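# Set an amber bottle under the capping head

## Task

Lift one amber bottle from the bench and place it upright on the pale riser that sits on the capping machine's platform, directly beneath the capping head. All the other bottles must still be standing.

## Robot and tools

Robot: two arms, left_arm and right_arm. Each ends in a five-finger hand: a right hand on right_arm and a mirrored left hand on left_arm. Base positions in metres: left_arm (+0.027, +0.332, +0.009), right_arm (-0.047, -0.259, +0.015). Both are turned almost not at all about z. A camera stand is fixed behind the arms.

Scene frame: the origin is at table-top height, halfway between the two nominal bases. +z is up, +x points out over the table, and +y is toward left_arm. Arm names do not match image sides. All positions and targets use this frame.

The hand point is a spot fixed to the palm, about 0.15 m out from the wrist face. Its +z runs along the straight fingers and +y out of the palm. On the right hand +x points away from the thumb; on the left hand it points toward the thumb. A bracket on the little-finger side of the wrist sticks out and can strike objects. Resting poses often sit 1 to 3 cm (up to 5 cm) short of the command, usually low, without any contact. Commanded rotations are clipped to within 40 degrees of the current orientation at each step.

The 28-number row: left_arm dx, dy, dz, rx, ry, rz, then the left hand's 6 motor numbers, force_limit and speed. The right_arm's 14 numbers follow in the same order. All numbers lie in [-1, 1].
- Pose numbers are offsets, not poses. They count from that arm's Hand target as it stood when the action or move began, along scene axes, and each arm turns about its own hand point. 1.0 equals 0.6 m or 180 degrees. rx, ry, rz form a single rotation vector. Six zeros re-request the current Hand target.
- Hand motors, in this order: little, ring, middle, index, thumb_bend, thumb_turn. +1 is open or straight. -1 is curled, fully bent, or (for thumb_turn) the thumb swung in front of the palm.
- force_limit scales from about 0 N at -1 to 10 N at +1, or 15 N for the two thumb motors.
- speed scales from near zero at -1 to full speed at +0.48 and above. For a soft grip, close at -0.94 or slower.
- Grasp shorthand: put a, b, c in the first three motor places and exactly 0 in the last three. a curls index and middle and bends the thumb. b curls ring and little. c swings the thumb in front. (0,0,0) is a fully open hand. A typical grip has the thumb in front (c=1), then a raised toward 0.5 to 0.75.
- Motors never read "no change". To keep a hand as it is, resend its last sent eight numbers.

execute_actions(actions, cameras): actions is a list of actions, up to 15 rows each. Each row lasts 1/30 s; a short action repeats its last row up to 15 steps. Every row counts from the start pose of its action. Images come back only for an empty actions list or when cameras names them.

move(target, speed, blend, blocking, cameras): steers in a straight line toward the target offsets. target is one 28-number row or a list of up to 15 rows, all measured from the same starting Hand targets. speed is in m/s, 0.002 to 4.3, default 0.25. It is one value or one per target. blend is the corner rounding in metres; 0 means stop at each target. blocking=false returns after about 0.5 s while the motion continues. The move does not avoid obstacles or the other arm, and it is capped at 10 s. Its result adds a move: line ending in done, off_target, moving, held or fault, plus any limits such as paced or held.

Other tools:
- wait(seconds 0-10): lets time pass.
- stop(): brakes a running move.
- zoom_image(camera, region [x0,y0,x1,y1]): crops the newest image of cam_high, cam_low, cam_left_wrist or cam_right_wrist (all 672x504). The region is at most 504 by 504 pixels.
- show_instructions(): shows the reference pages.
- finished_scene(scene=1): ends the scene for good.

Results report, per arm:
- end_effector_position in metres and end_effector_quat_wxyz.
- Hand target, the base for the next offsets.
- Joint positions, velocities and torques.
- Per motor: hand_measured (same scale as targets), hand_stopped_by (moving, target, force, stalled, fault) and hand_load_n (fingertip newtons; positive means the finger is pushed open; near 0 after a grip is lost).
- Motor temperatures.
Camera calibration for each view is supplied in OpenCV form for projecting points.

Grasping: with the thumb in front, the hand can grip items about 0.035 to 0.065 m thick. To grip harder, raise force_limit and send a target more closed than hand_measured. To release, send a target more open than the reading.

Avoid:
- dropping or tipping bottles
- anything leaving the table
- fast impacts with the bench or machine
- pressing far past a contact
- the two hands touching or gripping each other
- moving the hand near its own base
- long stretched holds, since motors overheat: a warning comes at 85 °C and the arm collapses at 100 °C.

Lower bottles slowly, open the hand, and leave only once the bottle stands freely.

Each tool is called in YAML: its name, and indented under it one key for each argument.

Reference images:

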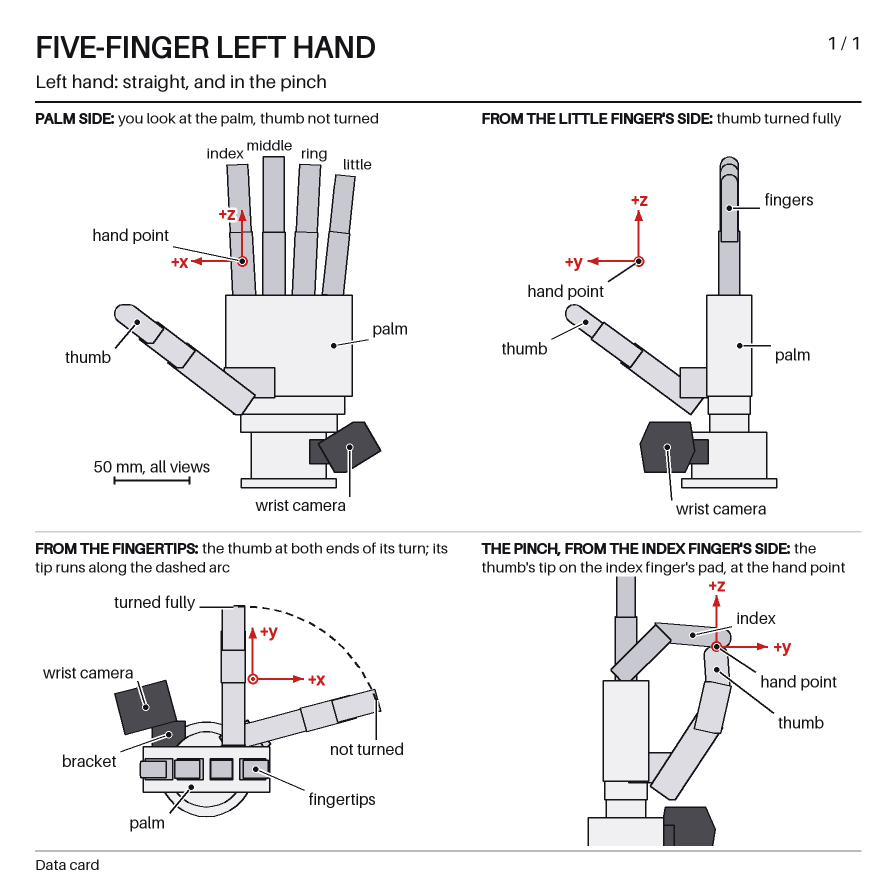

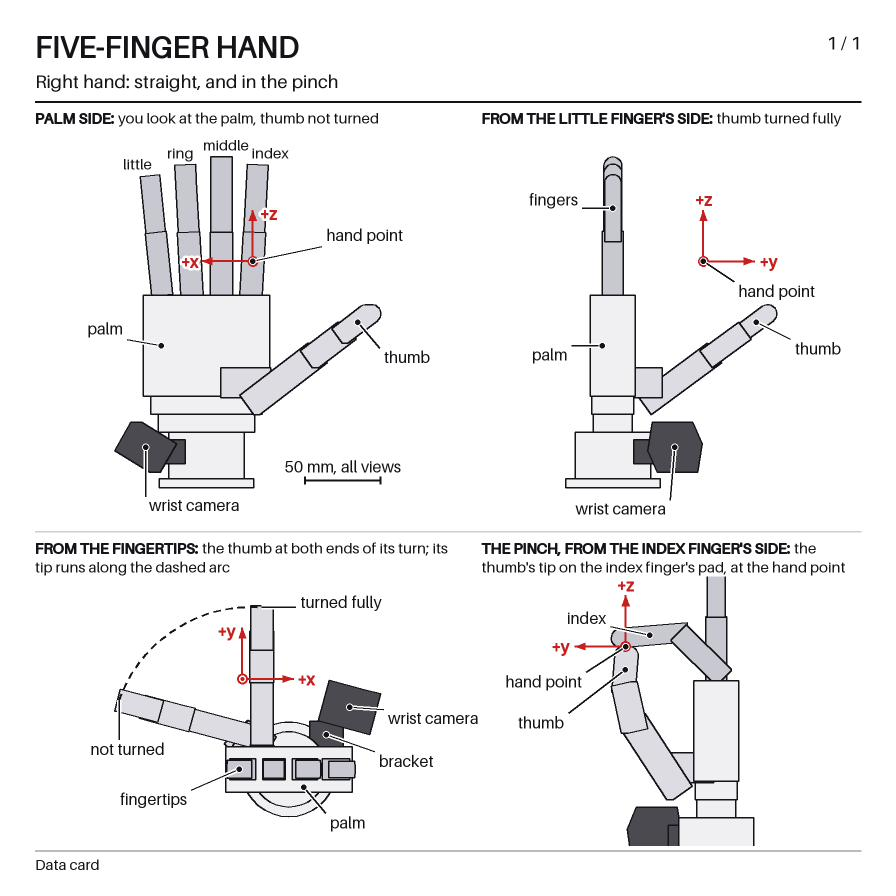

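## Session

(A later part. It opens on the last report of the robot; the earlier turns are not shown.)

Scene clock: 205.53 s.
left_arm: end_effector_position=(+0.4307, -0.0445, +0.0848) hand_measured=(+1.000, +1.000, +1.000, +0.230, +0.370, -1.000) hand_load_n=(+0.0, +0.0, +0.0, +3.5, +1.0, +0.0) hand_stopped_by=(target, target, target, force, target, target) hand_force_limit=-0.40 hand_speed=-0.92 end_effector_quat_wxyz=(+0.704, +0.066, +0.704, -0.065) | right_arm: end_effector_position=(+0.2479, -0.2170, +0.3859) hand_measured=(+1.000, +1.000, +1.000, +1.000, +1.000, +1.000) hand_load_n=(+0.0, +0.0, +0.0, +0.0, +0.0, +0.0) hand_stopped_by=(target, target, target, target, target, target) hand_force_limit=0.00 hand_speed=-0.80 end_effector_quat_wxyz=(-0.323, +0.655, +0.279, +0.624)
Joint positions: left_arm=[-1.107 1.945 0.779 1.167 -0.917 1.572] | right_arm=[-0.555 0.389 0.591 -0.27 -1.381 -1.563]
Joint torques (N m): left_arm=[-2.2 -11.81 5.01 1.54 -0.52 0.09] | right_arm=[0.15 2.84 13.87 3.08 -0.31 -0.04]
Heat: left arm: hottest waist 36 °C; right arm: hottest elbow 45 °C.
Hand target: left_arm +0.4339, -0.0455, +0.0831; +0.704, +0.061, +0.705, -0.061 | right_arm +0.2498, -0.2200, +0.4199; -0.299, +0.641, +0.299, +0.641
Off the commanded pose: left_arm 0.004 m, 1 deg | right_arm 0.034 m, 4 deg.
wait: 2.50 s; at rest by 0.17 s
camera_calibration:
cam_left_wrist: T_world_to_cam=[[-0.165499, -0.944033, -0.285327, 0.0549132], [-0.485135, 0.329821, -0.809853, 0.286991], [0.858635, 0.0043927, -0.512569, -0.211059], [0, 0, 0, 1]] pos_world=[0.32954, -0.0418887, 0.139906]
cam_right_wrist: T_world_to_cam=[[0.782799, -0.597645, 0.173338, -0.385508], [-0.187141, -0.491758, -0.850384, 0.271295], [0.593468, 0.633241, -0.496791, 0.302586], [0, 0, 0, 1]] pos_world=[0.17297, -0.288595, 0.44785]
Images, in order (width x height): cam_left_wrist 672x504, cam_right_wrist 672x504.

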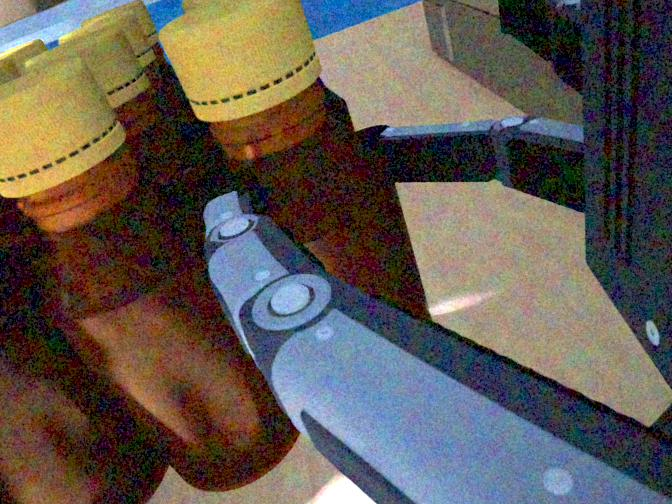

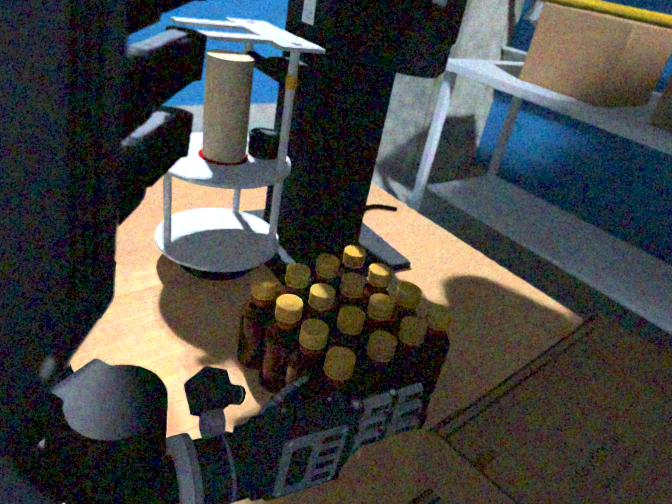

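zoom_image:
  camera: "cam_left_wrist"
  region: [130, 0, 460, 340]

zoom_image:
  camera: "cam_right_wrist"
  region: [200, 260, 440, 504]

Scaled by 1.482 from the camera's 672x504 image, which has a finer 960x720 frame.

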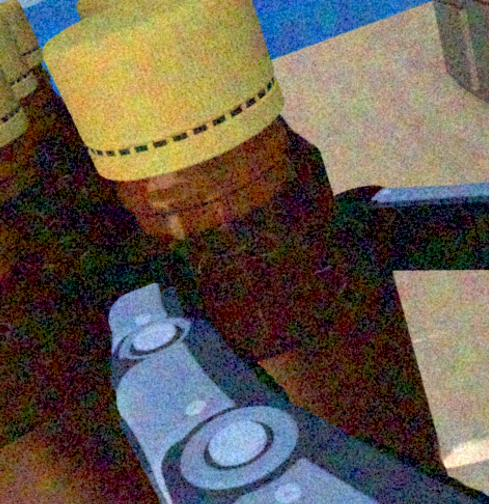

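Scaled by 2.066 from the camera's 672x504 image, which has a finer 960x720 frame.

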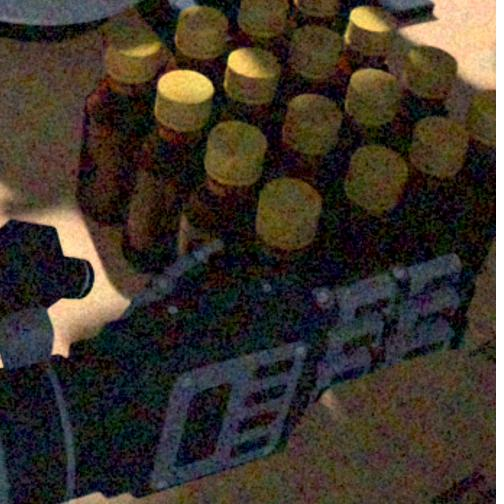

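execute_actions:
  actions:
    - [[0,0,0,0,0,0,1,1,1,-0.2,0.0,-1,-0.45,-0.92,0,0,0,0,0,0,1,1,1,1,1,1,0,-0.8]]

wait:
  seconds: 1.0
  cameras: ["cam_left_wrist","cam_right_wrist"]

Scene clock: 211.07 s.
left_arm: end_effector_position=(+0.4307, -0.0445, +0.0848) hand_measured=(+1.000, +1.000, +1.000, +0.232, +0.350, -1.000) hand_load_n=(+0.0, +0.0, +0.0, +5.5, +4.0, -1.0) hand_stopped_by=(target, target, target, force, force, target) hand_force_limit=-0.45 hand_speed=-0.92 end_effector_quat_wxyz=(+0.704, +0.066, +0.704, -0.065) | right_arm: end_effector_position=(+0.2479, -0.2170, +0.3859) hand_measured=(+1.000, +1.000, +1.000, +1.000, +1.000, +1.000) hand_load_n=(+0.0, +0.0, +0.0, -0.5, +0.0, +0.0) hand_stopped_by=(target, target, target, target, target, target) hand_force_limit=0.00 hand_speed=-0.80 end_effector_quat_wxyz=(-0.323, +0.655, +0.279, +0.624)
Joint positions: left_arm=[-1.107 1.945 0.779 1.167 -0.917 1.572] | right_arm=[-0.555 0.389 0.591 -0.27 -1.381 -1.563]
Joint torques (N m): left_arm=[-1.9 -12.1 4.85 1.57 -0.49 0.07] | right_arm=[-0.09 2.96 14 3.12 -0.28 -0.03]
Heat: left arm: hottest waist 36 °C; right arm: hottest elbow 45 °C.
Hand target: left_arm +0.4339, -0.0455, +0.0831; +0.704, +0.061, +0.705, -0.061 | right_arm +0.2498, -0.2200, +0.4199; -0.299, +0.641, +0.299, +0.641
Off the commanded pose: left_arm 0.004 m, 1 deg | right_arm 0.034 m, 4 deg.
Step readings (end_effector_position of left_arm | right_arm):
0: (+0.4307, -0.0445, +0.0848) | (+0.2479, -0.2170, +0.3859)
1: (+0.4307, -0.0445, +0.0848) | (+0.2479, -0.2170, +0.3859)
2: (+0.4307, -0.0445, +0.0848) | (+0.2479, -0.2170, +0.3859)
4: (+0.4307, -0.0445, +0.0848) | (+0.2479, -0.2170, +0.3859)
8: (+0.4307, -0.0445, +0.0848) | (+0.2479, -0.2170, +0.3859)
15: (+0.4307, -0.0445, +0.0848) | (+0.2479, -0.2170, +0.3859)

Scene clock: 212.07 s.
left_arm: end_effector_position=(+0.4307, -0.0445, +0.0848) hand_measured=(+1.000, +1.000, +1.000, +0.232, +0.350, -1.000) hand_load_n=(+0.0, +0.0, +0.0, +6.0, +4.0, -1.0) hand_stopped_by=(target, target, target, force, force, target) hand_force_limit=-0.45 hand_speed=-0.92 end_effector_quat_wxyz=(+0.704, +0.066, +0.704, -0.065) | right_arm: end_effector_position=(+0.2479, -0.2170, +0.3859) hand_measured=(+1.000, +1.000, +1.000, +1.000, +1.000, +1.000) hand_load_n=(+0.0, +0.0, +0.0, +0.0, +0.0, +0.0) hand_stopped_by=(target, target, target, target, target, target) hand_force_limit=0.00 hand_speed=-0.80 end_effector_quat_wxyz=(-0.323, +0.655, +0.279, +0.624)
Joint positions: left_arm=[-1.107 1.945 0.779 1.167 -0.917 1.572] | right_arm=[-0.555 0.389 0.591 -0.27 -1.381 -1.563]
Joint torques (N m): left_arm=[-2.37 -11.75 4.82 1.57 -0.52 0.05] | right_arm=[-0.32 2.55 13.65 3.03 -0.29 -0.01]
Heat: left arm: hottest waist 36 °C; right arm: hottest elbow 45 °C.
Hand target: left_arm +0.4339, -0.0455, +0.0831; +0.704, +0.061, +0.705, -0.061 | right_arm +0.2498, -0.2200, +0.4199; -0.299, +0.641, +0.299, +0.641
Off the commanded pose: left_arm 0.004 m, 1 deg | right_arm 0.034 m, 4 deg.
wait: 1.00 s; at rest by 0.17 s
camera_calibration:
cam_left_wrist: T_world_to_cam=[[-0.165499, -0.944033, -0.285327, 0.0549132], [-0.485135, 0.329821, -0.809853, 0.286991], [0.858635, 0.0043927, -0.512569, -0.211059], [0, 0, 0, 1]] pos_world=[0.32954, -0.0418887, 0.139906]
cam_right_wrist: T_world_to_cam=[[0.782799, -0.597645, 0.173338, -0.385508], [-0.187141, -0.491758, -0.850384, 0.271295], [0.593468, 0.633241, -0.496791, 0.302586], [0, 0, 0, 1]] pos_world=[0.17297, -0.288595, 0.44785]
Images, in order (width x height): cam_left_wrist 672x504, cam_right_wrist 672x504.

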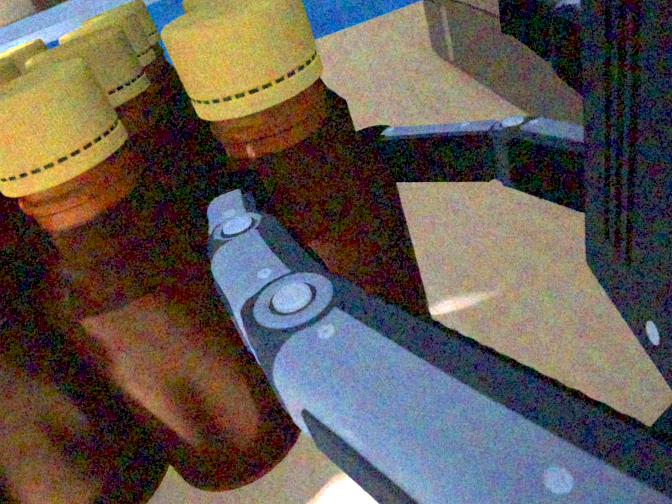

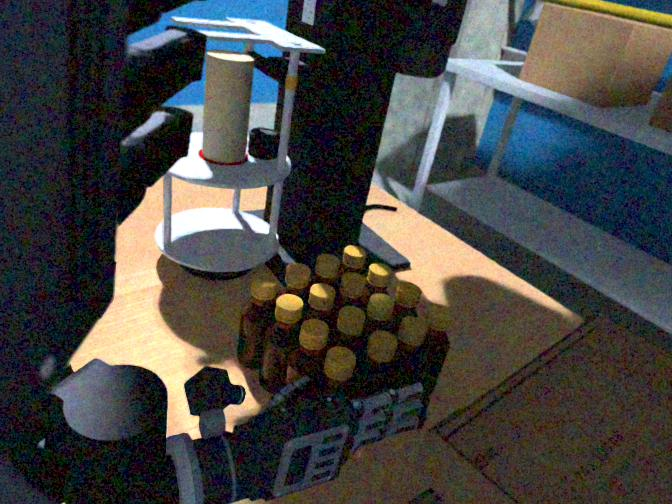

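execute_actions:
  actions:
    - [[0,0,0,0,0,0,1,1,-0.2,-0.2,0.0,-1,-0.7,-0.92,0,0,0,0,0,0,1,1,1,1,1,1,0,-0.8]]

wait:
  seconds: 3.0
  cameras: ["cam_left_wrist"]

Scene clock: 217.50 s.
left_arm: end_effector_position=(+0.4307, -0.0445, +0.0848) hand_measured=(+1.000, +1.000, +0.238, +0.232, +0.350, -1.000) hand_load_n=(+0.0, +0.0, +0.0, +6.0, +4.0, -1.5) hand_stopped_by=(target, target, moving, force, force, target) hand_force_limit=-0.70 hand_speed=-0.92 end_effector_quat_wxyz=(+0.704, +0.066, +0.704, -0.065) | right_arm: end_effector_position=(+0.2479, -0.2170, +0.3859) hand_measured=(+1.000, +1.000, +1.000, +1.000, +1.000, +1.000) hand_load_n=(+0.0, +0.0, +0.0, +0.0, +0.5, +0.0) hand_stopped_by=(target, target, target, target, target, target) hand_force_limit=0.00 hand_speed=-0.80 end_effector_quat_wxyz=(-0.323, +0.655, +0.279, +0.624)
Joint positions: left_arm=[-1.107 1.945 0.779 1.167 -0.917 1.572] | right_arm=[-0.555 0.389 0.591 -0.27 -1.381 -1.563]
Joint torques (N m): left_arm=[-2.32 -11.52 4.71 1.51 -0.52 0.08] | right_arm=[-0.56 2.61 13.96 3.04 -0.29 -0.04]
Heat: left arm: hottest waist 36 °C; right arm: hottest elbow 45 °C.
Hand target: left_arm +0.4339, -0.0455, +0.0831; +0.704, +0.061, +0.705, -0.061 | right_arm +0.2498, -0.2200, +0.4199; -0.299, +0.641, +0.299, +0.641
Off the commanded pose: left_arm 0.004 m, 1 deg | right_arm 0.034 m, 4 deg.
not at rest: the robot was still moving 3 seconds after this call's last action.
Step readings (end_effector_position of left_arm | right_arm):
0: (+0.4307, -0.0445, +0.0848) | (+0.2479, -0.2170, +0.3859)
1: (+0.4307, -0.0445, +0.0848) | (+0.2479, -0.2170, +0.3859)
2: (+0.4307, -0.0445, +0.0848) | (+0.2479, -0.2170, +0.3859)
4: (+0.4307, -0.0445, +0.0848) | (+0.2479, -0.2170, +0.3859)
8: (+0.4307, -0.0445, +0.0848) | (+0.2479, -0.2170, +0.3859)
15: (+0.4307, -0.0445, +0.0848) | (+0.2479, -0.2170, +0.3859)

Scene clock: 220.50 s.
left_arm: end_effector_position=(+0.4307, -0.0445, +0.0848) hand_measured=(+1.000, +1.000, +0.140, +0.232, +0.350, -1.000) hand_load_n=(+0.0, +0.0, +1.5, +5.5, +4.5, -1.0) hand_stopped_by=(target, target, force, force, force, target) hand_force_limit=-0.70 hand_speed=-0.92 end_effector_quat_wxyz=(+0.704, +0.066, +0.704, -0.065) | right_arm: end_effector_position=(+0.2479, -0.2170, +0.3859) hand_measured=(+1.000, +1.000, +1.000, +1.000, +1.000, +1.000) hand_load_n=(+0.0, +0.0, +0.0, +0.0, +0.0, +0.0) hand_stopped_by=(target, target, target, target, target, target) hand_force_limit=0.00 hand_speed=-0.80 end_effector_quat_wxyz=(-0.323, +0.655, +0.279, +0.624)
Joint positions: left_arm=[-1.107 1.945 0.779 1.167 -0.917 1.572] | right_arm=[-0.555 0.389 0.591 -0.27 -1.381 -1.563]
Joint torques (N m): left_arm=[-1.9 -11.99 4.86 1.59 -0.5 0.05] | right_arm=[-0.26 2.49 14.01 3.15 -0.23 -0.04]
Heat: left arm: hottest waist 36 °C; right arm: hottest elbow 45 °C.
Hand target: left_arm +0.4339, -0.0455, +0.0831; +0.704, +0.061, +0.705, -0.061 | right_arm +0.2498, -0.2200, +0.4199; -0.299, +0.641, +0.299, +0.641
Off the commanded pose: left_arm 0.004 m, 1 deg | right_arm 0.034 m, 4 deg.
wait: 3.00 s; at rest by 0.57 s
camera_calibration:
cam_left_wrist: T_world_to_cam=[[-0.165499, -0.944033, -0.285327, 0.0549132], [-0.485135, 0.329821, -0.809853, 0.286991], [0.858635, 0.0043927, -0.512569, -0.211059], [0, 0, 0, 1]] pos_world=[0.32954, -0.0418887, 0.139906]
Images, in order (width x height): cam_left_wrist 672x504.

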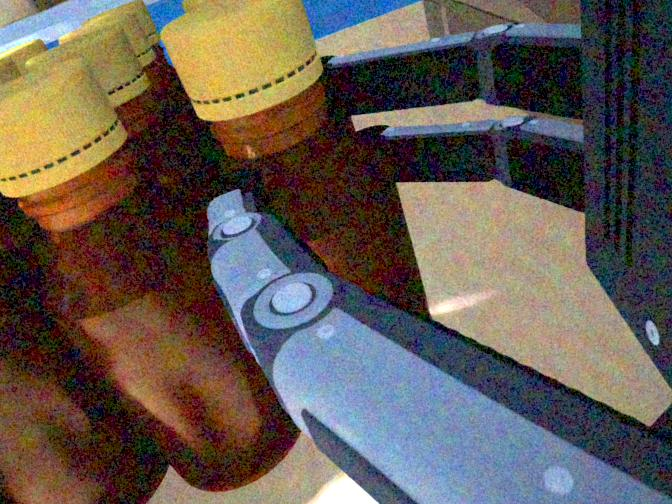

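move:
  target: [-0.005,0.002,0.05,0,0,0,1,1,-0.2,-0.2,0.0,-1,-0.7,-0.92,0,0,0,0,0,0,1,1,1,1,1,1,0,-0.8]
  speed: 0.08
  cameras: ["cam_left_wrist","cam_right_wrist"]

Scene clock: 227.70 s.
left_arm: end_effector_position=(+0.4306, -0.0431, +0.1064) hand_measured=(+1.000, +1.000, +0.140, +0.230, +0.350, -1.000) hand_load_n=(+0.0, +0.0, +0.5, +0.0, +0.0, +0.0) hand_stopped_by=(target, target, force, force, force, target) hand_force_limit=-0.70 hand_speed=-0.92 end_effector_quat_wxyz=(+0.703, +0.063, +0.706, -0.062) | right_arm: end_effector_position=(+0.2479, -0.2170, +0.3859) hand_measured=(+1.000, +1.000, +1.000, +1.000, +1.000, +1.000) hand_load_n=(+0.0, +0.0, +0.0, +0.0, +0.0, +0.0) hand_stopped_by=(target, target, target, target, target, target) hand_force_limit=0.00 hand_speed=-0.80 end_effector_quat_wxyz=(-0.323, +0.655, +0.279, +0.624)
Joint positions: left_arm=[-1.107 1.88 0.779 1.093 -0.927 1.566] | right_arm=[-0.555 0.389 0.591 -0.27 -1.381 -1.563]
Joint torques (N m): left_arm=[-2.43 -12.75 4.75 1.32 -0.3 0.13] | right_arm=[0.15 2.37 13.9 3.1 -0.31 -0.02]
Motor temperatures (°C): left_arm=[36 30 31 25 26 27] | right_arm=[28 26 46 25 24 24]
Heat: left arm: hottest waist 36 °C; right arm: hottest elbow 46 °C.
Hand target: left_arm +0.4309, -0.0444, +0.1131; +0.704, +0.061, +0.705, -0.061 | right_arm +0.2498, -0.2200, +0.4199; -0.299, +0.641, +0.299, +0.641
Off the commanded pose: left_arm 0.007 m, 0 deg | right_arm 0.034 m, 4 deg.
move: off_target (right_arm)
camera_calibration:
cam_left_wrist: T_world_to_cam=[[-0.157067, -0.945467, -0.285347, 0.0587134], [-0.492361, 0.325431, -0.807264, 0.30665], [0.856102, 0.0136988, -0.516625, -0.198022], [0, 0, 0, 1]] pos_world=[0.329731, -0.0415693, 0.161998]
cam_right_wrist: T_world_to_cam=[[0.782799, -0.597645, 0.173338, -0.385508], [-0.187141, -0.491758, -0.850384, 0.271295], [0.593468, 0.633241, -0.496791, 0.302586], [0, 0, 0, 1]] pos_world=[0.17297, -0.288595, 0.44785]
Images, in order (width x height): cam_left_wrist 672x504, cam_right_wrist 672x504.

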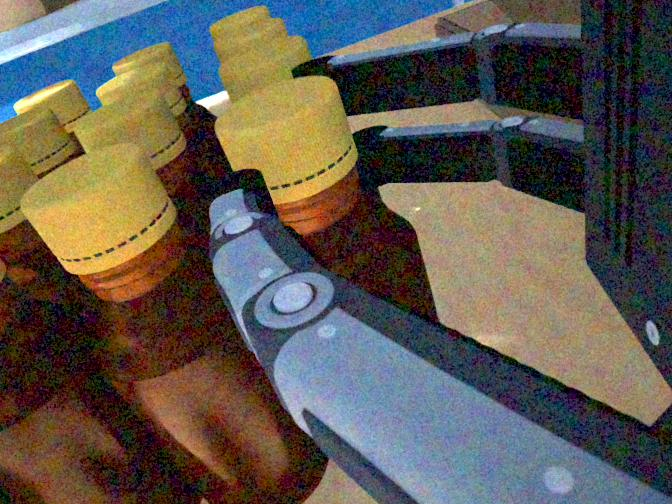

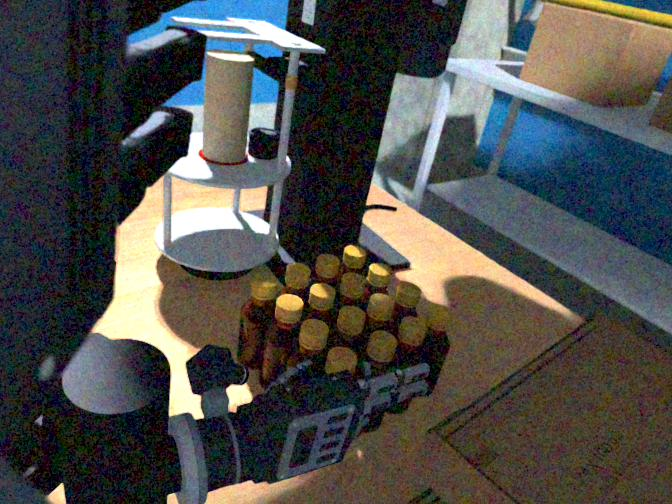

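zoom_image:
  camera: "cam_left_wrist"
  region: [160, 40, 480, 360]

zoom_image:
  camera: "cam_right_wrist"
  region: [200, 260, 440, 504]

Scaled by 1.575 from the camera's 672x504 image, which has a finer 960x720 frame.

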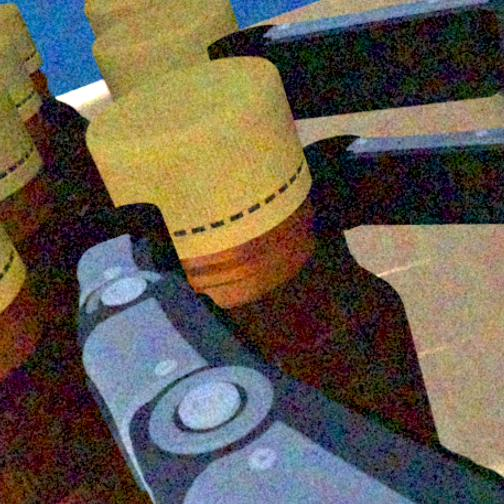

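Scaled by 2.066 from the camera's 672x504 image, which has a finer 960x720 frame.

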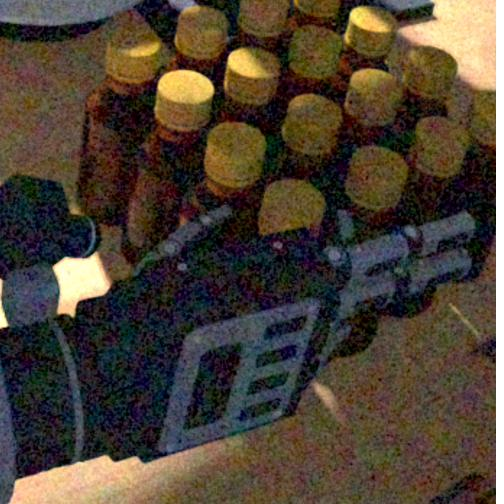

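execute_actions:
  actions:
    - [[0,0,0,0,0,0,1,1,1,1,0.46,-1,-0.4,-0.6,0,0,0,0,0,0,1,1,1,1,1,1,0,-0.8]]
  cameras: ["cam_left_wrist","cam_right_wrist"]

Scene clock: 238.63 s.
left_arm: end_effector_position=(+0.4306, -0.0429, +0.1064) hand_measured=(+1.000, +1.000, +1.000, +1.000, +0.460, -1.000) hand_load_n=(+0.0, +0.0, +0.0, +0.0, +0.0, +0.5) hand_stopped_by=(target, target, target, target, target, target) hand_force_limit=-0.40 hand_speed=-0.60 end_effector_quat_wxyz=(+0.703, +0.062, +0.706, -0.061) | right_arm: end_effector_position=(+0.2479, -0.2170, +0.3859) hand_measured=(+1.000, +1.000, +1.000, +1.000, +1.000, +1.000) hand_load_n=(+0.0, +0.0, +0.0, +0.0, +0.0, +0.0) hand_stopped_by=(target, target, target, target, target, target) hand_force_limit=0.00 hand_speed=-0.80 end_effector_quat_wxyz=(-0.323, +0.655, +0.279, +0.624)
Joint positions: left_arm=[-1.107 1.88 0.779 1.093 -0.928 1.566] | right_arm=[-0.555 0.389 0.591 -0.27 -1.381 -1.563]
Joint torques (N m): left_arm=[-2.43 -13.1 4.66 1.26 -0.25 0.12] | right_arm=[0.15 2.67 14.01 3.07 -0.27 -0.06]
Heat: left arm: hottest waist 36 °C; right arm: hottest elbow 46 °C.
Hand target: left_arm +0.4309, -0.0443, +0.1131; +0.704, +0.061, +0.705, -0.061 | right_arm +0.2498, -0.2200, +0.4199; -0.299, +0.641, +0.299, +0.641
Off the commanded pose: left_arm 0.007 m, 0 deg | right_arm 0.034 m, 4 deg.
Step readings (end_effector_position of left_arm | right_arm):
0: (+0.4306, -0.0431, +0.1064) | (+0.2479, -0.2170, +0.3859)
1: (+0.4306, -0.0431, +0.1064) | (+0.2479, -0.2170, +0.3859)
2: (+0.4306, -0.0431, +0.1064) | (+0.2479, -0.2170, +0.3859)
4: (+0.4306, -0.0430, +0.1064) | (+0.2479, -0.2170, +0.3859)
8: (+0.4306, -0.0430, +0.1064) | (+0.2479, -0.2170, +0.3859)
15: (+0.4306, -0.0429, +0.1064) | (+0.2479, -0.2170, +0.3859)
camera_calibration:
cam_left_wrist: T_world_to_cam=[[-0.155954, -0.945646, -0.285362, 0.0584378], [-0.492737, 0.324864, -0.807263, 0.306717], [0.856089, 0.0147122, -0.516619, -0.197978], [0, 0, 0, 1]] pos_world=[0.329731, -0.0414672, 0.161998]
cam_right_wrist: T_world_to_cam=[[0.782799, -0.597645, 0.173338, -0.385508], [-0.187141, -0.491758, -0.850384, 0.271295], [0.593468, 0.633241, -0.496791, 0.302586], [0, 0, 0, 1]] pos_world=[0.17297, -0.288595, 0.44785]
Images, in order (width x height): cam_left_wrist 672x504, cam_right_wrist 672x504.

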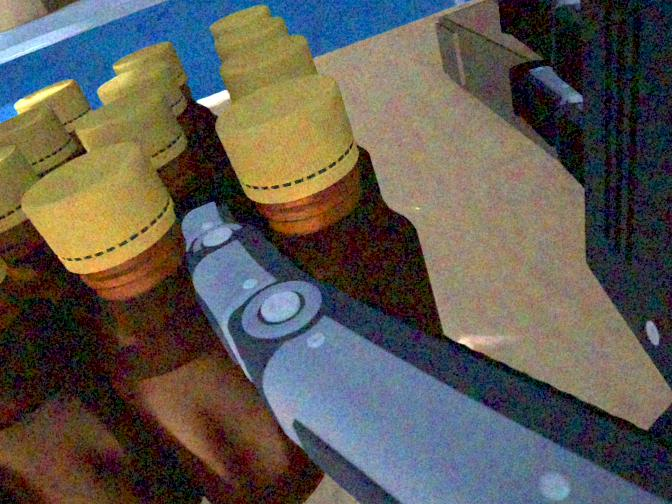

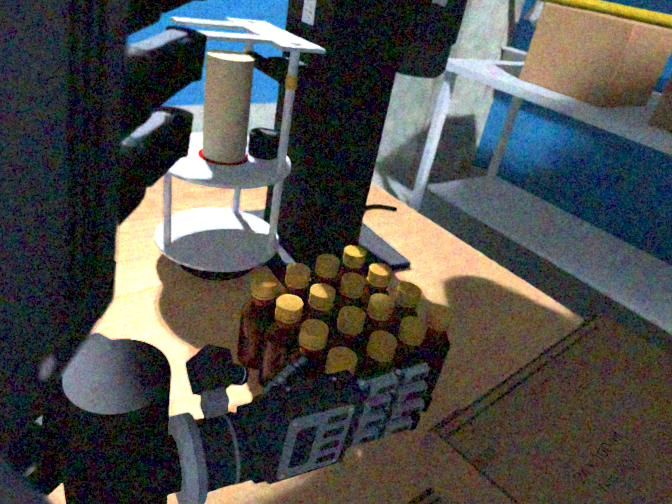

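move:
  target: [0,0,-0.0583,0,0,0,1,1,1,1,0.46,-1,-0.4,-0.6,0,0,0,0,0,0,1,1,1,1,1,1,0,-0.8]
  speed: 0.08
  cameras: ["cam_left_wrist","cam_right_wrist"]

Scene clock: 248.57 s.
left_arm: end_effector_position=(+0.4300, -0.0417, +0.0783) hand_measured=(+1.000, +1.000, +1.000, +1.000, +0.460, -1.000) hand_load_n=(+0.0, +0.0, +0.0, +0.0, +0.0, +0.5) hand_stopped_by=(target, target, target, target, target, target) hand_force_limit=-0.40 hand_speed=-0.60 end_effector_quat_wxyz=(+0.701, +0.065, +0.708, -0.059) | right_arm: end_effector_position=(+0.2479, -0.2170, +0.3859) hand_measured=(+1.000, +1.000, +1.000, +1.000, +1.000, +1.000) hand_load_n=(+0.0, -0.5, +0.0, +0.0, +0.0, +0.0) hand_stopped_by=(target, target, target, target, target, target) hand_force_limit=0.00 hand_speed=-0.80 end_effector_quat_wxyz=(-0.323, +0.655, +0.279, +0.624)
Joint positions: left_arm=[-1.107 1.956 0.779 1.161 -0.928 1.566] | right_arm=[-0.555 0.389 0.591 -0.27 -1.381 -1.563]
Joint torques (N m): left_arm=[-2.49 -11.81 4.4 2.43 -0.24 0.11] | right_arm=[0.56 2.78 13.87 3.18 -0.29 0.01]
Heat: left arm: hottest waist 36 °C; right arm: hottest elbow 46 °C.
Hand target: left_arm +0.4309, -0.0443, +0.0781; +0.704, +0.061, +0.705, -0.061 | right_arm +0.2498, -0.2200, +0.4199; -0.299, +0.641, +0.299, +0.641
Off the commanded pose: left_arm 0.003 m, 1 deg | right_arm 0.034 m, 4 deg.
move: off_target (right_arm)
camera_calibration:
cam_left_wrist: T_world_to_cam=[[-0.157079, -0.943557, -0.291592, 0.0525288], [-0.495639, 0.330699, -0.803107, 0.284521], [0.854206, 0.018373, -0.519609, -0.210785], [0, 0, 0, 1]] pos_world=[0.329325, -0.0406543, 0.134292]
cam_right_wrist: T_world_to_cam=[[0.782799, -0.597645, 0.173338, -0.385508], [-0.187141, -0.491758, -0.850384, 0.271295], [0.593468, 0.633241, -0.496791, 0.302586], [0, 0, 0, 1]] pos_world=[0.17297, -0.288595, 0.44785]
Images, in order (width x height): cam_left_wrist 672x504, cam_right_wrist 672x504.

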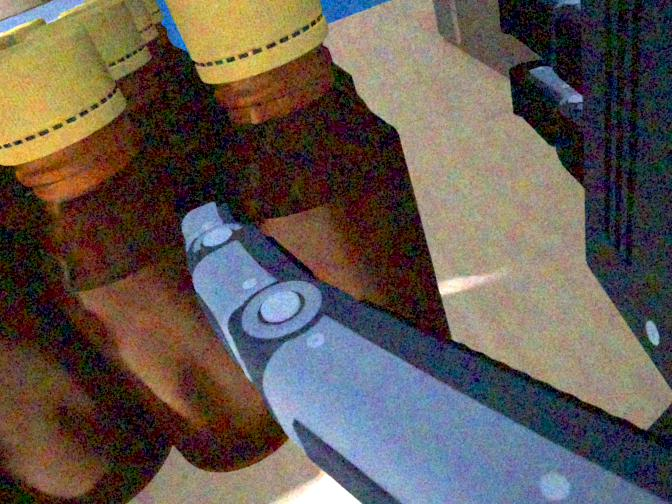

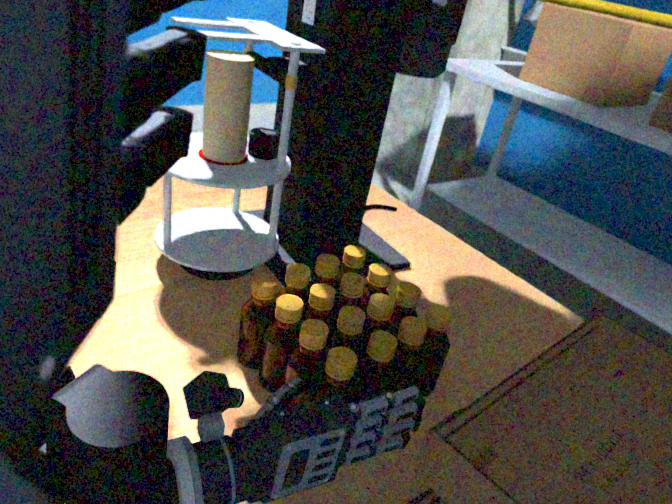

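move:
  target: [0.0083,0.005,-0.0155,0,0,0,1,1,1,1,0.46,-1,-0.4,-0.6,0,0,0,0,0,0,1,1,1,1,1,1,0,-0.8]
  speed: 0.05
  cameras: ["cam_left_wrist"]

Scene clock: 254.00 s.
left_arm: end_effector_position=(+0.4300, -0.0430, +0.0727) hand_measured=(+1.000, +1.000, +1.000, +1.000, +0.460, -1.000) hand_load_n=(+0.0, +0.0, +0.0, +0.0, +0.0, +0.5) hand_stopped_by=(target, target, target, target, target, target) hand_force_limit=-0.40 hand_speed=-0.60 end_effector_quat_wxyz=(+0.702, +0.066, +0.706, -0.063) | right_arm: end_effector_position=(+0.2479, -0.2170, +0.3859) hand_measured=(+1.000, +1.000, +1.000, +1.000, +1.000, +1.000) hand_load_n=(+0.0, +0.0, +0.0, +0.0, +0.0, +0.0) hand_stopped_by=(target, target, target, target, target, target) hand_force_limit=0.00 hand_speed=-0.80 end_effector_quat_wxyz=(-0.323, +0.655, +0.279, +0.624)
Joint positions: left_arm=[-1.107 1.975 0.779 1.186 -0.92 1.566] | right_arm=[-0.555 0.389 0.591 -0.27 -1.381 -1.563]
Joint torques (N m): left_arm=[-1.73 -11.28 4.29 2.37 -0.08 0.11] | right_arm=[0.56 2.2 13.93 3.1 -0.25 -0.03]
Heat: left arm: hottest waist 36 °C; right arm: hottest elbow 46 °C.
Hand target: left_arm +0.4359, -0.0413, +0.0687; +0.704, +0.062, +0.705, -0.061 | right_arm +0.2498, -0.2200, +0.4199; -0.299, +0.641, +0.299, +0.641
Off the commanded pose: left_arm 0.007 m, 1 deg | right_arm 0.034 m, 4 deg.
move: off_target (right_arm)
camera_calibration:
cam_left_wrist: T_world_to_cam=[[-0.16381, -0.943975, -0.286492, 0.0521111], [-0.49074, 0.329908, -0.806433, 0.278547], [0.855769, 0.00849108, -0.517289, -0.214894], [0, 0, 0, 1]] pos_world=[0.32913, -0.0408788, 0.128397]
Images, in order (width x height): cam_left_wrist 672x504.

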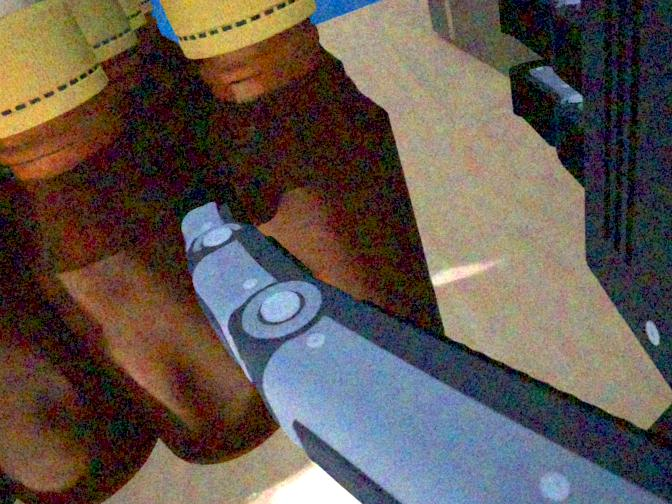

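move:
  target: [0.0117,0.009,0,0,0,0,1,1,1,1,0.46,-1,-0.4,-0.6,0,0,0,0,0,0,1,1,1,1,1,1,0,-0.8]
  speed: 0.05
  cameras: ["cam_left_wrist"]

Scene clock: 256.40 s.
left_arm: end_effector_position=(+0.4375, -0.0396, +0.0731) hand_measured=(+1.000, +1.000, +1.000, +1.000, +0.460, -1.000) hand_load_n=(+0.0, +0.0, +0.0, +0.0, +0.0, +0.5) hand_stopped_by=(target, target, target, target, target, target) hand_force_limit=-0.40 hand_speed=-0.60 end_effector_quat_wxyz=(+0.703, +0.065, +0.705, -0.065) | right_arm: end_effector_position=(+0.2479, -0.2170, +0.3859) hand_measured=(+1.000, +1.000, +1.000, +1.000, +1.000, +1.000) hand_load_n=(+0.0, +0.0, +0.0, +0.0, +0.0, +0.0) hand_stopped_by=(target, target, target, target, target, target) hand_force_limit=0.00 hand_speed=-0.80 end_effector_quat_wxyz=(-0.323, +0.655, +0.279, +0.624)
Joint positions: left_arm=[-1.089 1.975 0.779 1.19 -0.9 1.566] | right_arm=[-0.555 0.389 0.591 -0.27 -1.381 -1.563]
Joint torques (N m): left_arm=[-1.55 -11.34 4 2.47 -0.11 0.11] | right_arm=[-0.44 2.96 13.7 3.12 -0.3 0]
Heat: left arm: hottest waist 36 °C; right arm: hottest elbow 46 °C.
Hand target: left_arm +0.4429, -0.0359, +0.0688; +0.704, +0.061, +0.705, -0.061 | right_arm +0.2498, -0.2200, +0.4199; -0.299, +0.641, +0.299, +0.641
Off the commanded pose: left_arm 0.008 m, 1 deg | right_arm 0.034 m, 4 deg.
move: off_target (right_arm)
camera_calibration:
cam_left_wrist: T_world_to_cam=[[-0.164936, -0.9445, -0.284104, 0.0570586], [-0.489208, 0.328461, -0.807954, 0.280848], [0.85643, 0.0057254, -0.516232, -0.221651], [0, 0, 0, 1]] pos_world=[0.336632, -0.0370864, 0.128699]
Images, in order (width x height): cam_left_wrist 672x504.

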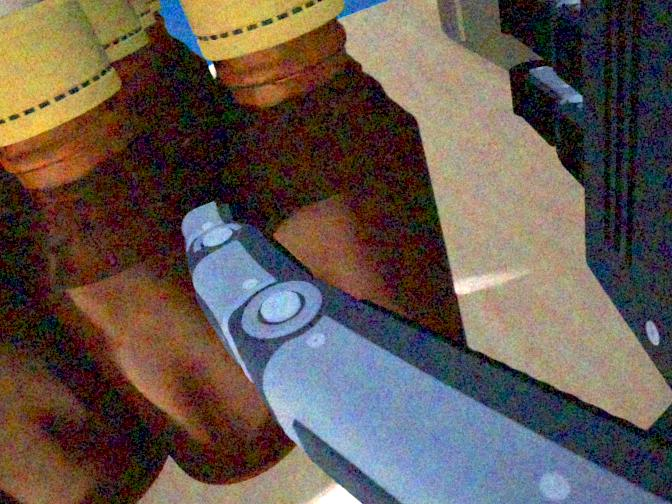

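execute_actions:
  actions:
    - [[0,0,0,0,0,0,1,1,1,-0.2,0.40,-1,-0.3,-0.9,0,0,0,0,0,0,1,1,1,1,1,1,0,-0.8]]

wait:
  seconds: 0.5
  cameras: ["cam_left_wrist"]

Scene clock: 262.43 s.
left_arm: end_effector_position=(+0.4382, -0.0387, +0.0732) hand_measured=(+1.000, +1.000, +1.000, +0.256, +0.402, -1.000) hand_load_n=(+0.0, +0.0, +0.0, +4.5, +5.5, +0.0) hand_stopped_by=(target, target, target, force, target, target) hand_force_limit=-0.30 hand_speed=-0.90 end_effector_quat_wxyz=(+0.703, +0.064, +0.705, -0.064) | right_arm: end_effector_position=(+0.2479, -0.2170, +0.3859) hand_measured=(+1.000, +1.000, +1.000, +1.000, +1.000, +1.000) hand_load_n=(+0.0, +0.0, +0.0, +0.0, +0.0, +0.0) hand_stopped_by=(target, target, target, target, target, target) hand_force_limit=0.00 hand_speed=-0.80 end_effector_quat_wxyz=(-0.323, +0.655, +0.279, +0.624)
Joint positions: left_arm=[-1.087 1.975 0.779 1.19 -0.901 1.566] | right_arm=[-0.555 0.389 0.591 -0.27 -1.381 -1.563]
Joint torques (N m): left_arm=[-1.79 -11.4 4.03 2.45 -0.07 0.11] | right_arm=[0.44 2.96 14.02 3.14 -0.23 0.01]
Heat: left arm: hottest waist 36 °C; right arm: hottest elbow 46 °C.
Hand target: left_arm +0.4430, -0.0358, +0.0688; +0.704, +0.061, +0.705, -0.061 | right_arm +0.2498, -0.2200, +0.4199; -0.299, +0.641, +0.299, +0.641
Off the commanded pose: left_arm 0.007 m, 0 deg | right_arm 0.034 m, 4 deg.
Step readings (end_effector_position of left_arm | right_arm):
0: (+0.4375, -0.0396, +0.0731) | (+0.2479, -0.2170, +0.3859)
1: (+0.4375, -0.0396, +0.0731) | (+0.2479, -0.2170, +0.3859)
2: (+0.4375, -0.0396, +0.0731) | (+0.2479, -0.2170, +0.3859)
4: (+0.4375, -0.0396, +0.0731) | (+0.2479, -0.2170, +0.3859)
8: (+0.4375, -0.0396, +0.0731) | (+0.2479, -0.2170, +0.3859)
15: (+0.4379, -0.0390, +0.0731) | (+0.2479, -0.2170, +0.3859)

Scene clock: 262.93 s.
left_arm: end_effector_position=(+0.4382, -0.0387, +0.0732) hand_measured=(+1.000, +1.000, +1.000, +0.256, +0.402, -1.000) hand_load_n=(+0.0, +0.0, +0.0, +5.0, +5.5, +0.0) hand_stopped_by=(target, target, target, force, target, target) hand_force_limit=-0.30 hand_speed=-0.90 end_effector_quat_wxyz=(+0.703, +0.064, +0.705, -0.064) | right_arm: end_effector_position=(+0.2479, -0.2170, +0.3859) hand_measured=(+1.000, +1.000, +1.000, +1.000, +1.000, +1.000) hand_load_n=(+0.0, +0.0, +0.0, +0.0, +0.0, +0.0) hand_stopped_by=(target, target, target, target, target, target) hand_force_limit=0.00 hand_speed=-0.80 end_effector_quat_wxyz=(-0.323, +0.655, +0.279, +0.624)
Joint positions: left_arm=[-1.087 1.975 0.779 1.19 -0.901 1.566] | right_arm=[-0.555 0.389 0.591 -0.27 -1.381 -1.563]
Joint torques (N m): left_arm=[-1.49 -11.34 4 2.44 -0.06 0.1] | right_arm=[0.09 2.37 13.76 3.02 -0.25 -0.02]
Heat: left arm: hottest waist 36 °C; right arm: hottest elbow 46 °C.
Hand target: left_arm +0.4430, -0.0358, +0.0688; +0.704, +0.061, +0.705, -0.061 | right_arm +0.2498, -0.2200, +0.4199; -0.299, +0.641, +0.299, +0.641
Off the commanded pose: left_arm 0.007 m, 0 deg | right_arm 0.034 m, 4 deg.
wait: 0.50 s; at rest by 0.17 s
camera_calibration:
cam_left_wrist: T_world_to_cam=[[-0.1623, -0.945132, -0.283522, 0.056757], [-0.489788, 0.3266, -0.808357, 0.281172], [0.856602, 0.00766997, -0.515921, -0.222281], [0, 0, 0, 1]] pos_world=[0.337333, -0.036483, 0.1287]
Images, in order (width x height): cam_left_wrist 672x504.

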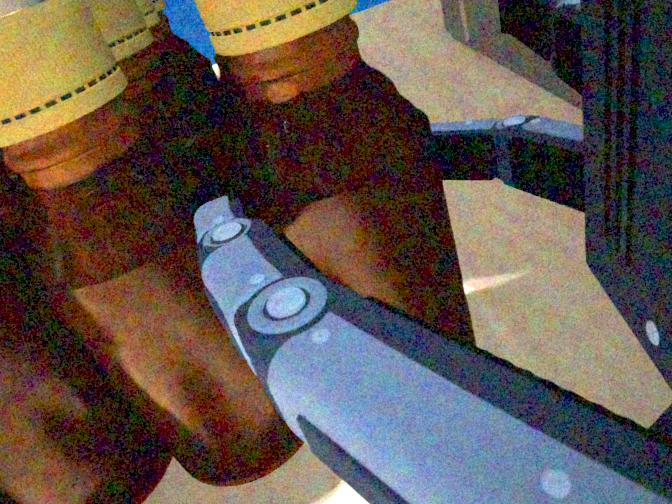

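execute_actions:
  actions:
    - [[0,0,0,0,0,0,1,1,-0.2,-0.2,0.0,-1,-0.1,-0.9,0,0,0,0,0,0,1,1,1,1,1,1,0,-0.8]]

wait:
  seconds: 1.0
  cameras: ["cam_left_wrist","cam_right_wrist"]

Scene clock: 268.13 s.
left_arm: end_effector_position=(+0.4383, -0.0393, +0.0733) hand_measured=(+1.000, +1.000, +0.238, +0.256, +0.396, -1.000) hand_load_n=(+0.0, +0.0, +4.5, +4.0, +8.5, +0.5) hand_stopped_by=(target, target, force, force, force, target) hand_force_limit=-0.10 hand_speed=-0.90 end_effector_quat_wxyz=(+0.703, +0.065, +0.705, -0.066) | right_arm: end_effector_position=(+0.2479, -0.2170, +0.3859) hand_measured=(+1.000, +1.000, +1.000, +1.000, +1.000, +1.000) hand_load_n=(+0.0, +0.0, +0.0, +0.0, +0.0, +0.0) hand_stopped_by=(target, target, target, target, target, target) hand_force_limit=0.00 hand_speed=-0.80 end_effector_quat_wxyz=(-0.323, +0.655, +0.279, +0.624)
Joint positions: left_arm=[-1.087 1.975 0.779 1.191 -0.898 1.566] | right_arm=[-0.555 0.389 0.591 -0.27 -1.381 -1.563]
Joint torques (N m): left_arm=[-1.67 -11.75 4.12 2.41 -0.15 0.11] | right_arm=[0.73 2.2 13.87 3.08 -0.27 0.01]
Heat: left arm: hottest waist 36 °C; right arm: hottest elbow 46 °C.
Hand target: left_arm +0.4430, -0.0358, +0.0688; +0.704, +0.061, +0.705, -0.061 | right_arm +0.2498, -0.2200, +0.4199; -0.299, +0.641, +0.299, +0.641
Off the commanded pose: left_arm 0.007 m, 1 deg | right_arm 0.034 m, 4 deg.
Step readings (end_effector_position of left_arm | right_arm):
0: (+0.4382, -0.0387, +0.0732) | (+0.2479, -0.2170, +0.3859)
1: (+0.4382, -0.0387, +0.0732) | (+0.2479, -0.2170, +0.3859)
2: (+0.4382, -0.0387, +0.0732) | (+0.2479, -0.2170, +0.3859)
4: (+0.4382, -0.0387, +0.0732) | (+0.2479, -0.2170, +0.3859)
8: (+0.4382, -0.0387, +0.0732) | (+0.2479, -0.2170, +0.3859)
15: (+0.4382, -0.0387, +0.0732) | (+0.2479, -0.2170, +0.3859)

Scene clock: 269.13 s.
left_arm: end_effector_position=(+0.4383, -0.0393, +0.0733) hand_measured=(+1.000, +1.000, +0.238, +0.256, +0.396, -1.000) hand_load_n=(+0.0, +0.0, +4.5, +4.0, +8.5, +0.5) hand_stopped_by=(target, target, force, force, force, target) hand_force_limit=-0.10 hand_speed=-0.90 end_effector_quat_wxyz=(+0.703, +0.065, +0.705, -0.066) | right_arm: end_effector_position=(+0.2479, -0.2170, +0.3859) hand_measured=(+1.000, +1.000, +1.000, +1.000, +1.000, +1.000) hand_load_n=(+0.0, +0.0, +0.0, +0.0, +0.0, +0.0) hand_stopped_by=(target, target, target, target, target, target) hand_force_limit=0.00 hand_speed=-0.80 end_effector_quat_wxyz=(-0.323, +0.655, +0.279, +0.624)
Joint positions: left_arm=[-1.087 1.975 0.779 1.191 -0.898 1.566] | right_arm=[-0.555 0.389 0.591 -0.27 -1.381 -1.563]
Joint torques (N m): left_arm=[-1.79 -11.46 4.04 2.48 -0.15 0.11] | right_arm=[0.32 2.26 13.85 3.03 -0.28 0.01]
Heat: left arm: hottest waist 36 °C; right arm: hottest elbow 46 °C.
Hand target: left_arm +0.4430, -0.0358, +0.0688; +0.704, +0.061, +0.705, -0.061 | right_arm +0.2498, -0.2200, +0.4199; -0.299, +0.641, +0.299, +0.641
Off the commanded pose: left_arm 0.007 m, 1 deg | right_arm 0.034 m, 4 deg.
wait: 1.00 s; at rest by 0.17 s
camera_calibration:
cam_left_wrist: T_world_to_cam=[[-0.165049, -0.944824, -0.28296, 0.057457], [-0.488513, 0.327544, -0.808746, 0.280976], [0.856804, 0.0047469, -0.51562, -0.222443], [0, 0, 0, 1]] pos_world=[0.337334, -0.0366894, 0.1288]
cam_right_wrist: T_world_to_cam=[[0.782799, -0.597645, 0.173338, -0.385508], [-0.187141, -0.491758, -0.850384, 0.271295], [0.593468, 0.633241, -0.496791, 0.302586], [0, 0, 0, 1]] pos_world=[0.17297, -0.288595, 0.44785]
Images, in order (width x height): cam_left_wrist 672x504, cam_right_wrist 672x504.

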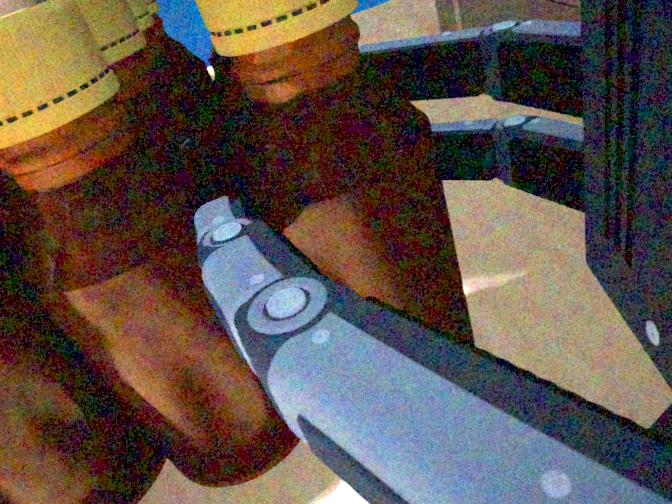

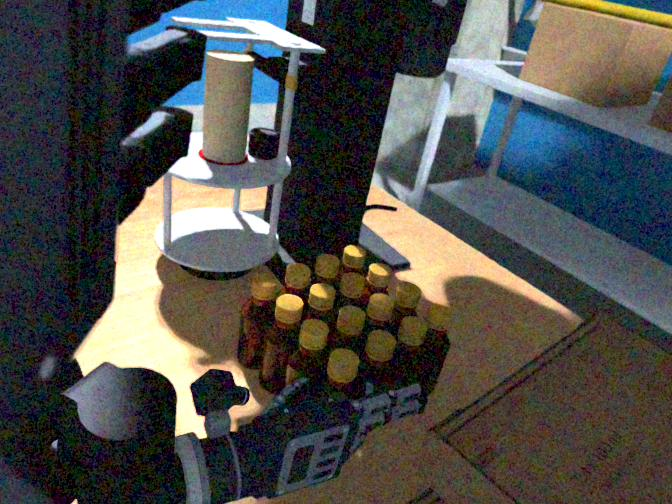

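move:
  target: [0,0,0.05,0,0,0,1,1,-0.2,-0.2,0.0,-1,-0.1,-0.9,0,0,0,0,0,0,1,1,1,1,1,1,0,-0.8]
  speed: 0.05
  cameras: ["cam_left_wrist","cam_right_wrist"]

Scene clock: 271.87 s.
left_arm: end_effector_position=(+0.4380, -0.0379, +0.0896) hand_measured=(+1.000, +1.000, +0.238, +0.256, +0.394, -1.000) hand_load_n=(+0.0, +0.0, +0.0, +0.0, +0.0, +0.0) hand_stopped_by=(target, target, force, force, force, target) hand_force_limit=-0.10 hand_speed=-0.90 end_effector_quat_wxyz=(+0.701, +0.067, +0.707, -0.062) | right_arm: end_effector_position=(+0.2479, -0.2170, +0.3859) hand_measured=(+1.000, +1.000, +1.000, +1.000, +1.000, +1.000) hand_load_n=(+0.0, +0.0, +0.0, +0.0, +0.0, +0.0) hand_stopped_by=(target, target, target, target, target, target) hand_force_limit=0.00 hand_speed=-0.80 end_effector_quat_wxyz=(-0.323, +0.655, +0.279, +0.624)
Joint positions: left_arm=[-1.086 1.922 0.773 1.133 -0.9 1.565] | right_arm=[-0.555 0.389 0.591 -0.27 -1.381 -1.563]
Joint torques (N m): left_arm=[-1.9 -13.63 4.36 1.52 -0.09 0.11] | right_arm=[0.15 2.67 14 2.92 -0.27 -0.02]
Heat: left arm: hottest waist 36 °C; right arm: hottest elbow 46 °C.
Hand target: left_arm +0.4430, -0.0358, +0.0988; +0.704, +0.061, +0.705, -0.061 | right_arm +0.2498, -0.2200, +0.4199; -0.299, +0.641, +0.299, +0.641
Off the commanded pose: left_arm 0.011 m, 1 deg | right_arm 0.034 m, 4 deg.
move: off_target (left_arm, right_arm)
camera_calibration:
cam_left_wrist: T_world_to_cam=[[-0.163925, -0.942983, -0.289676, 0.0634566], [-0.493255, 0.332655, -0.803766, 0.295408], [0.8543, 0.0111268, -0.519662, -0.212117], [0, 0, 0, 1]] pos_world=[0.337325, -0.0360705, 0.145592]
cam_right_wrist: T_world_to_cam=[[0.782799, -0.597645, 0.173338, -0.385508], [-0.187141, -0.491758, -0.850384, 0.271295], [0.593468, 0.633241, -0.496791, 0.302586], [0, 0, 0, 1]] pos_world=[0.17297, -0.288595, 0.44785]
Images, in order (width x height): cam_left_wrist 672x504, cam_right_wrist 672x504.

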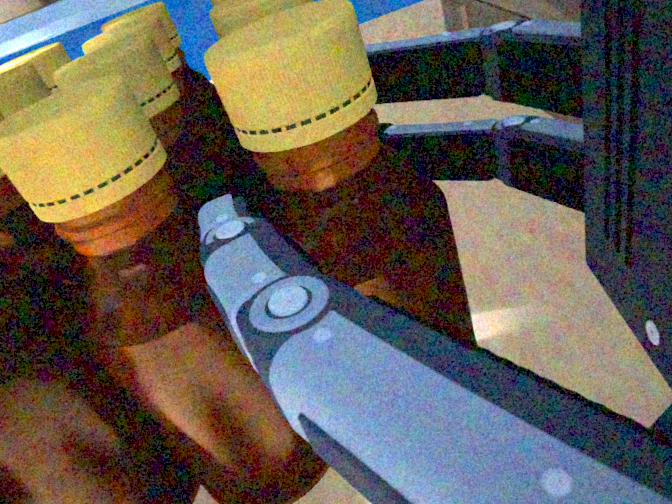

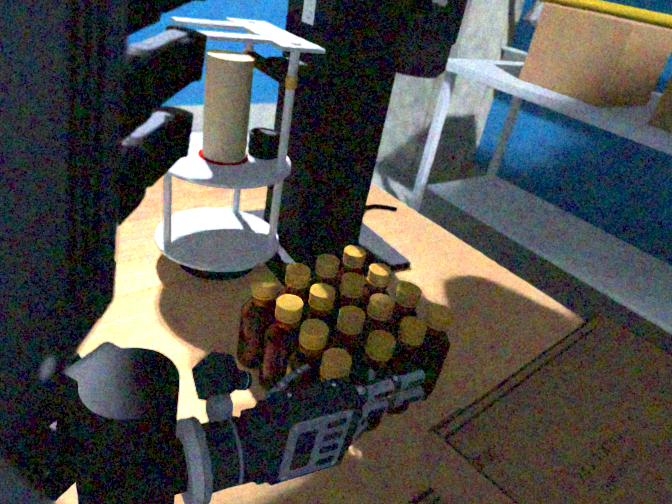

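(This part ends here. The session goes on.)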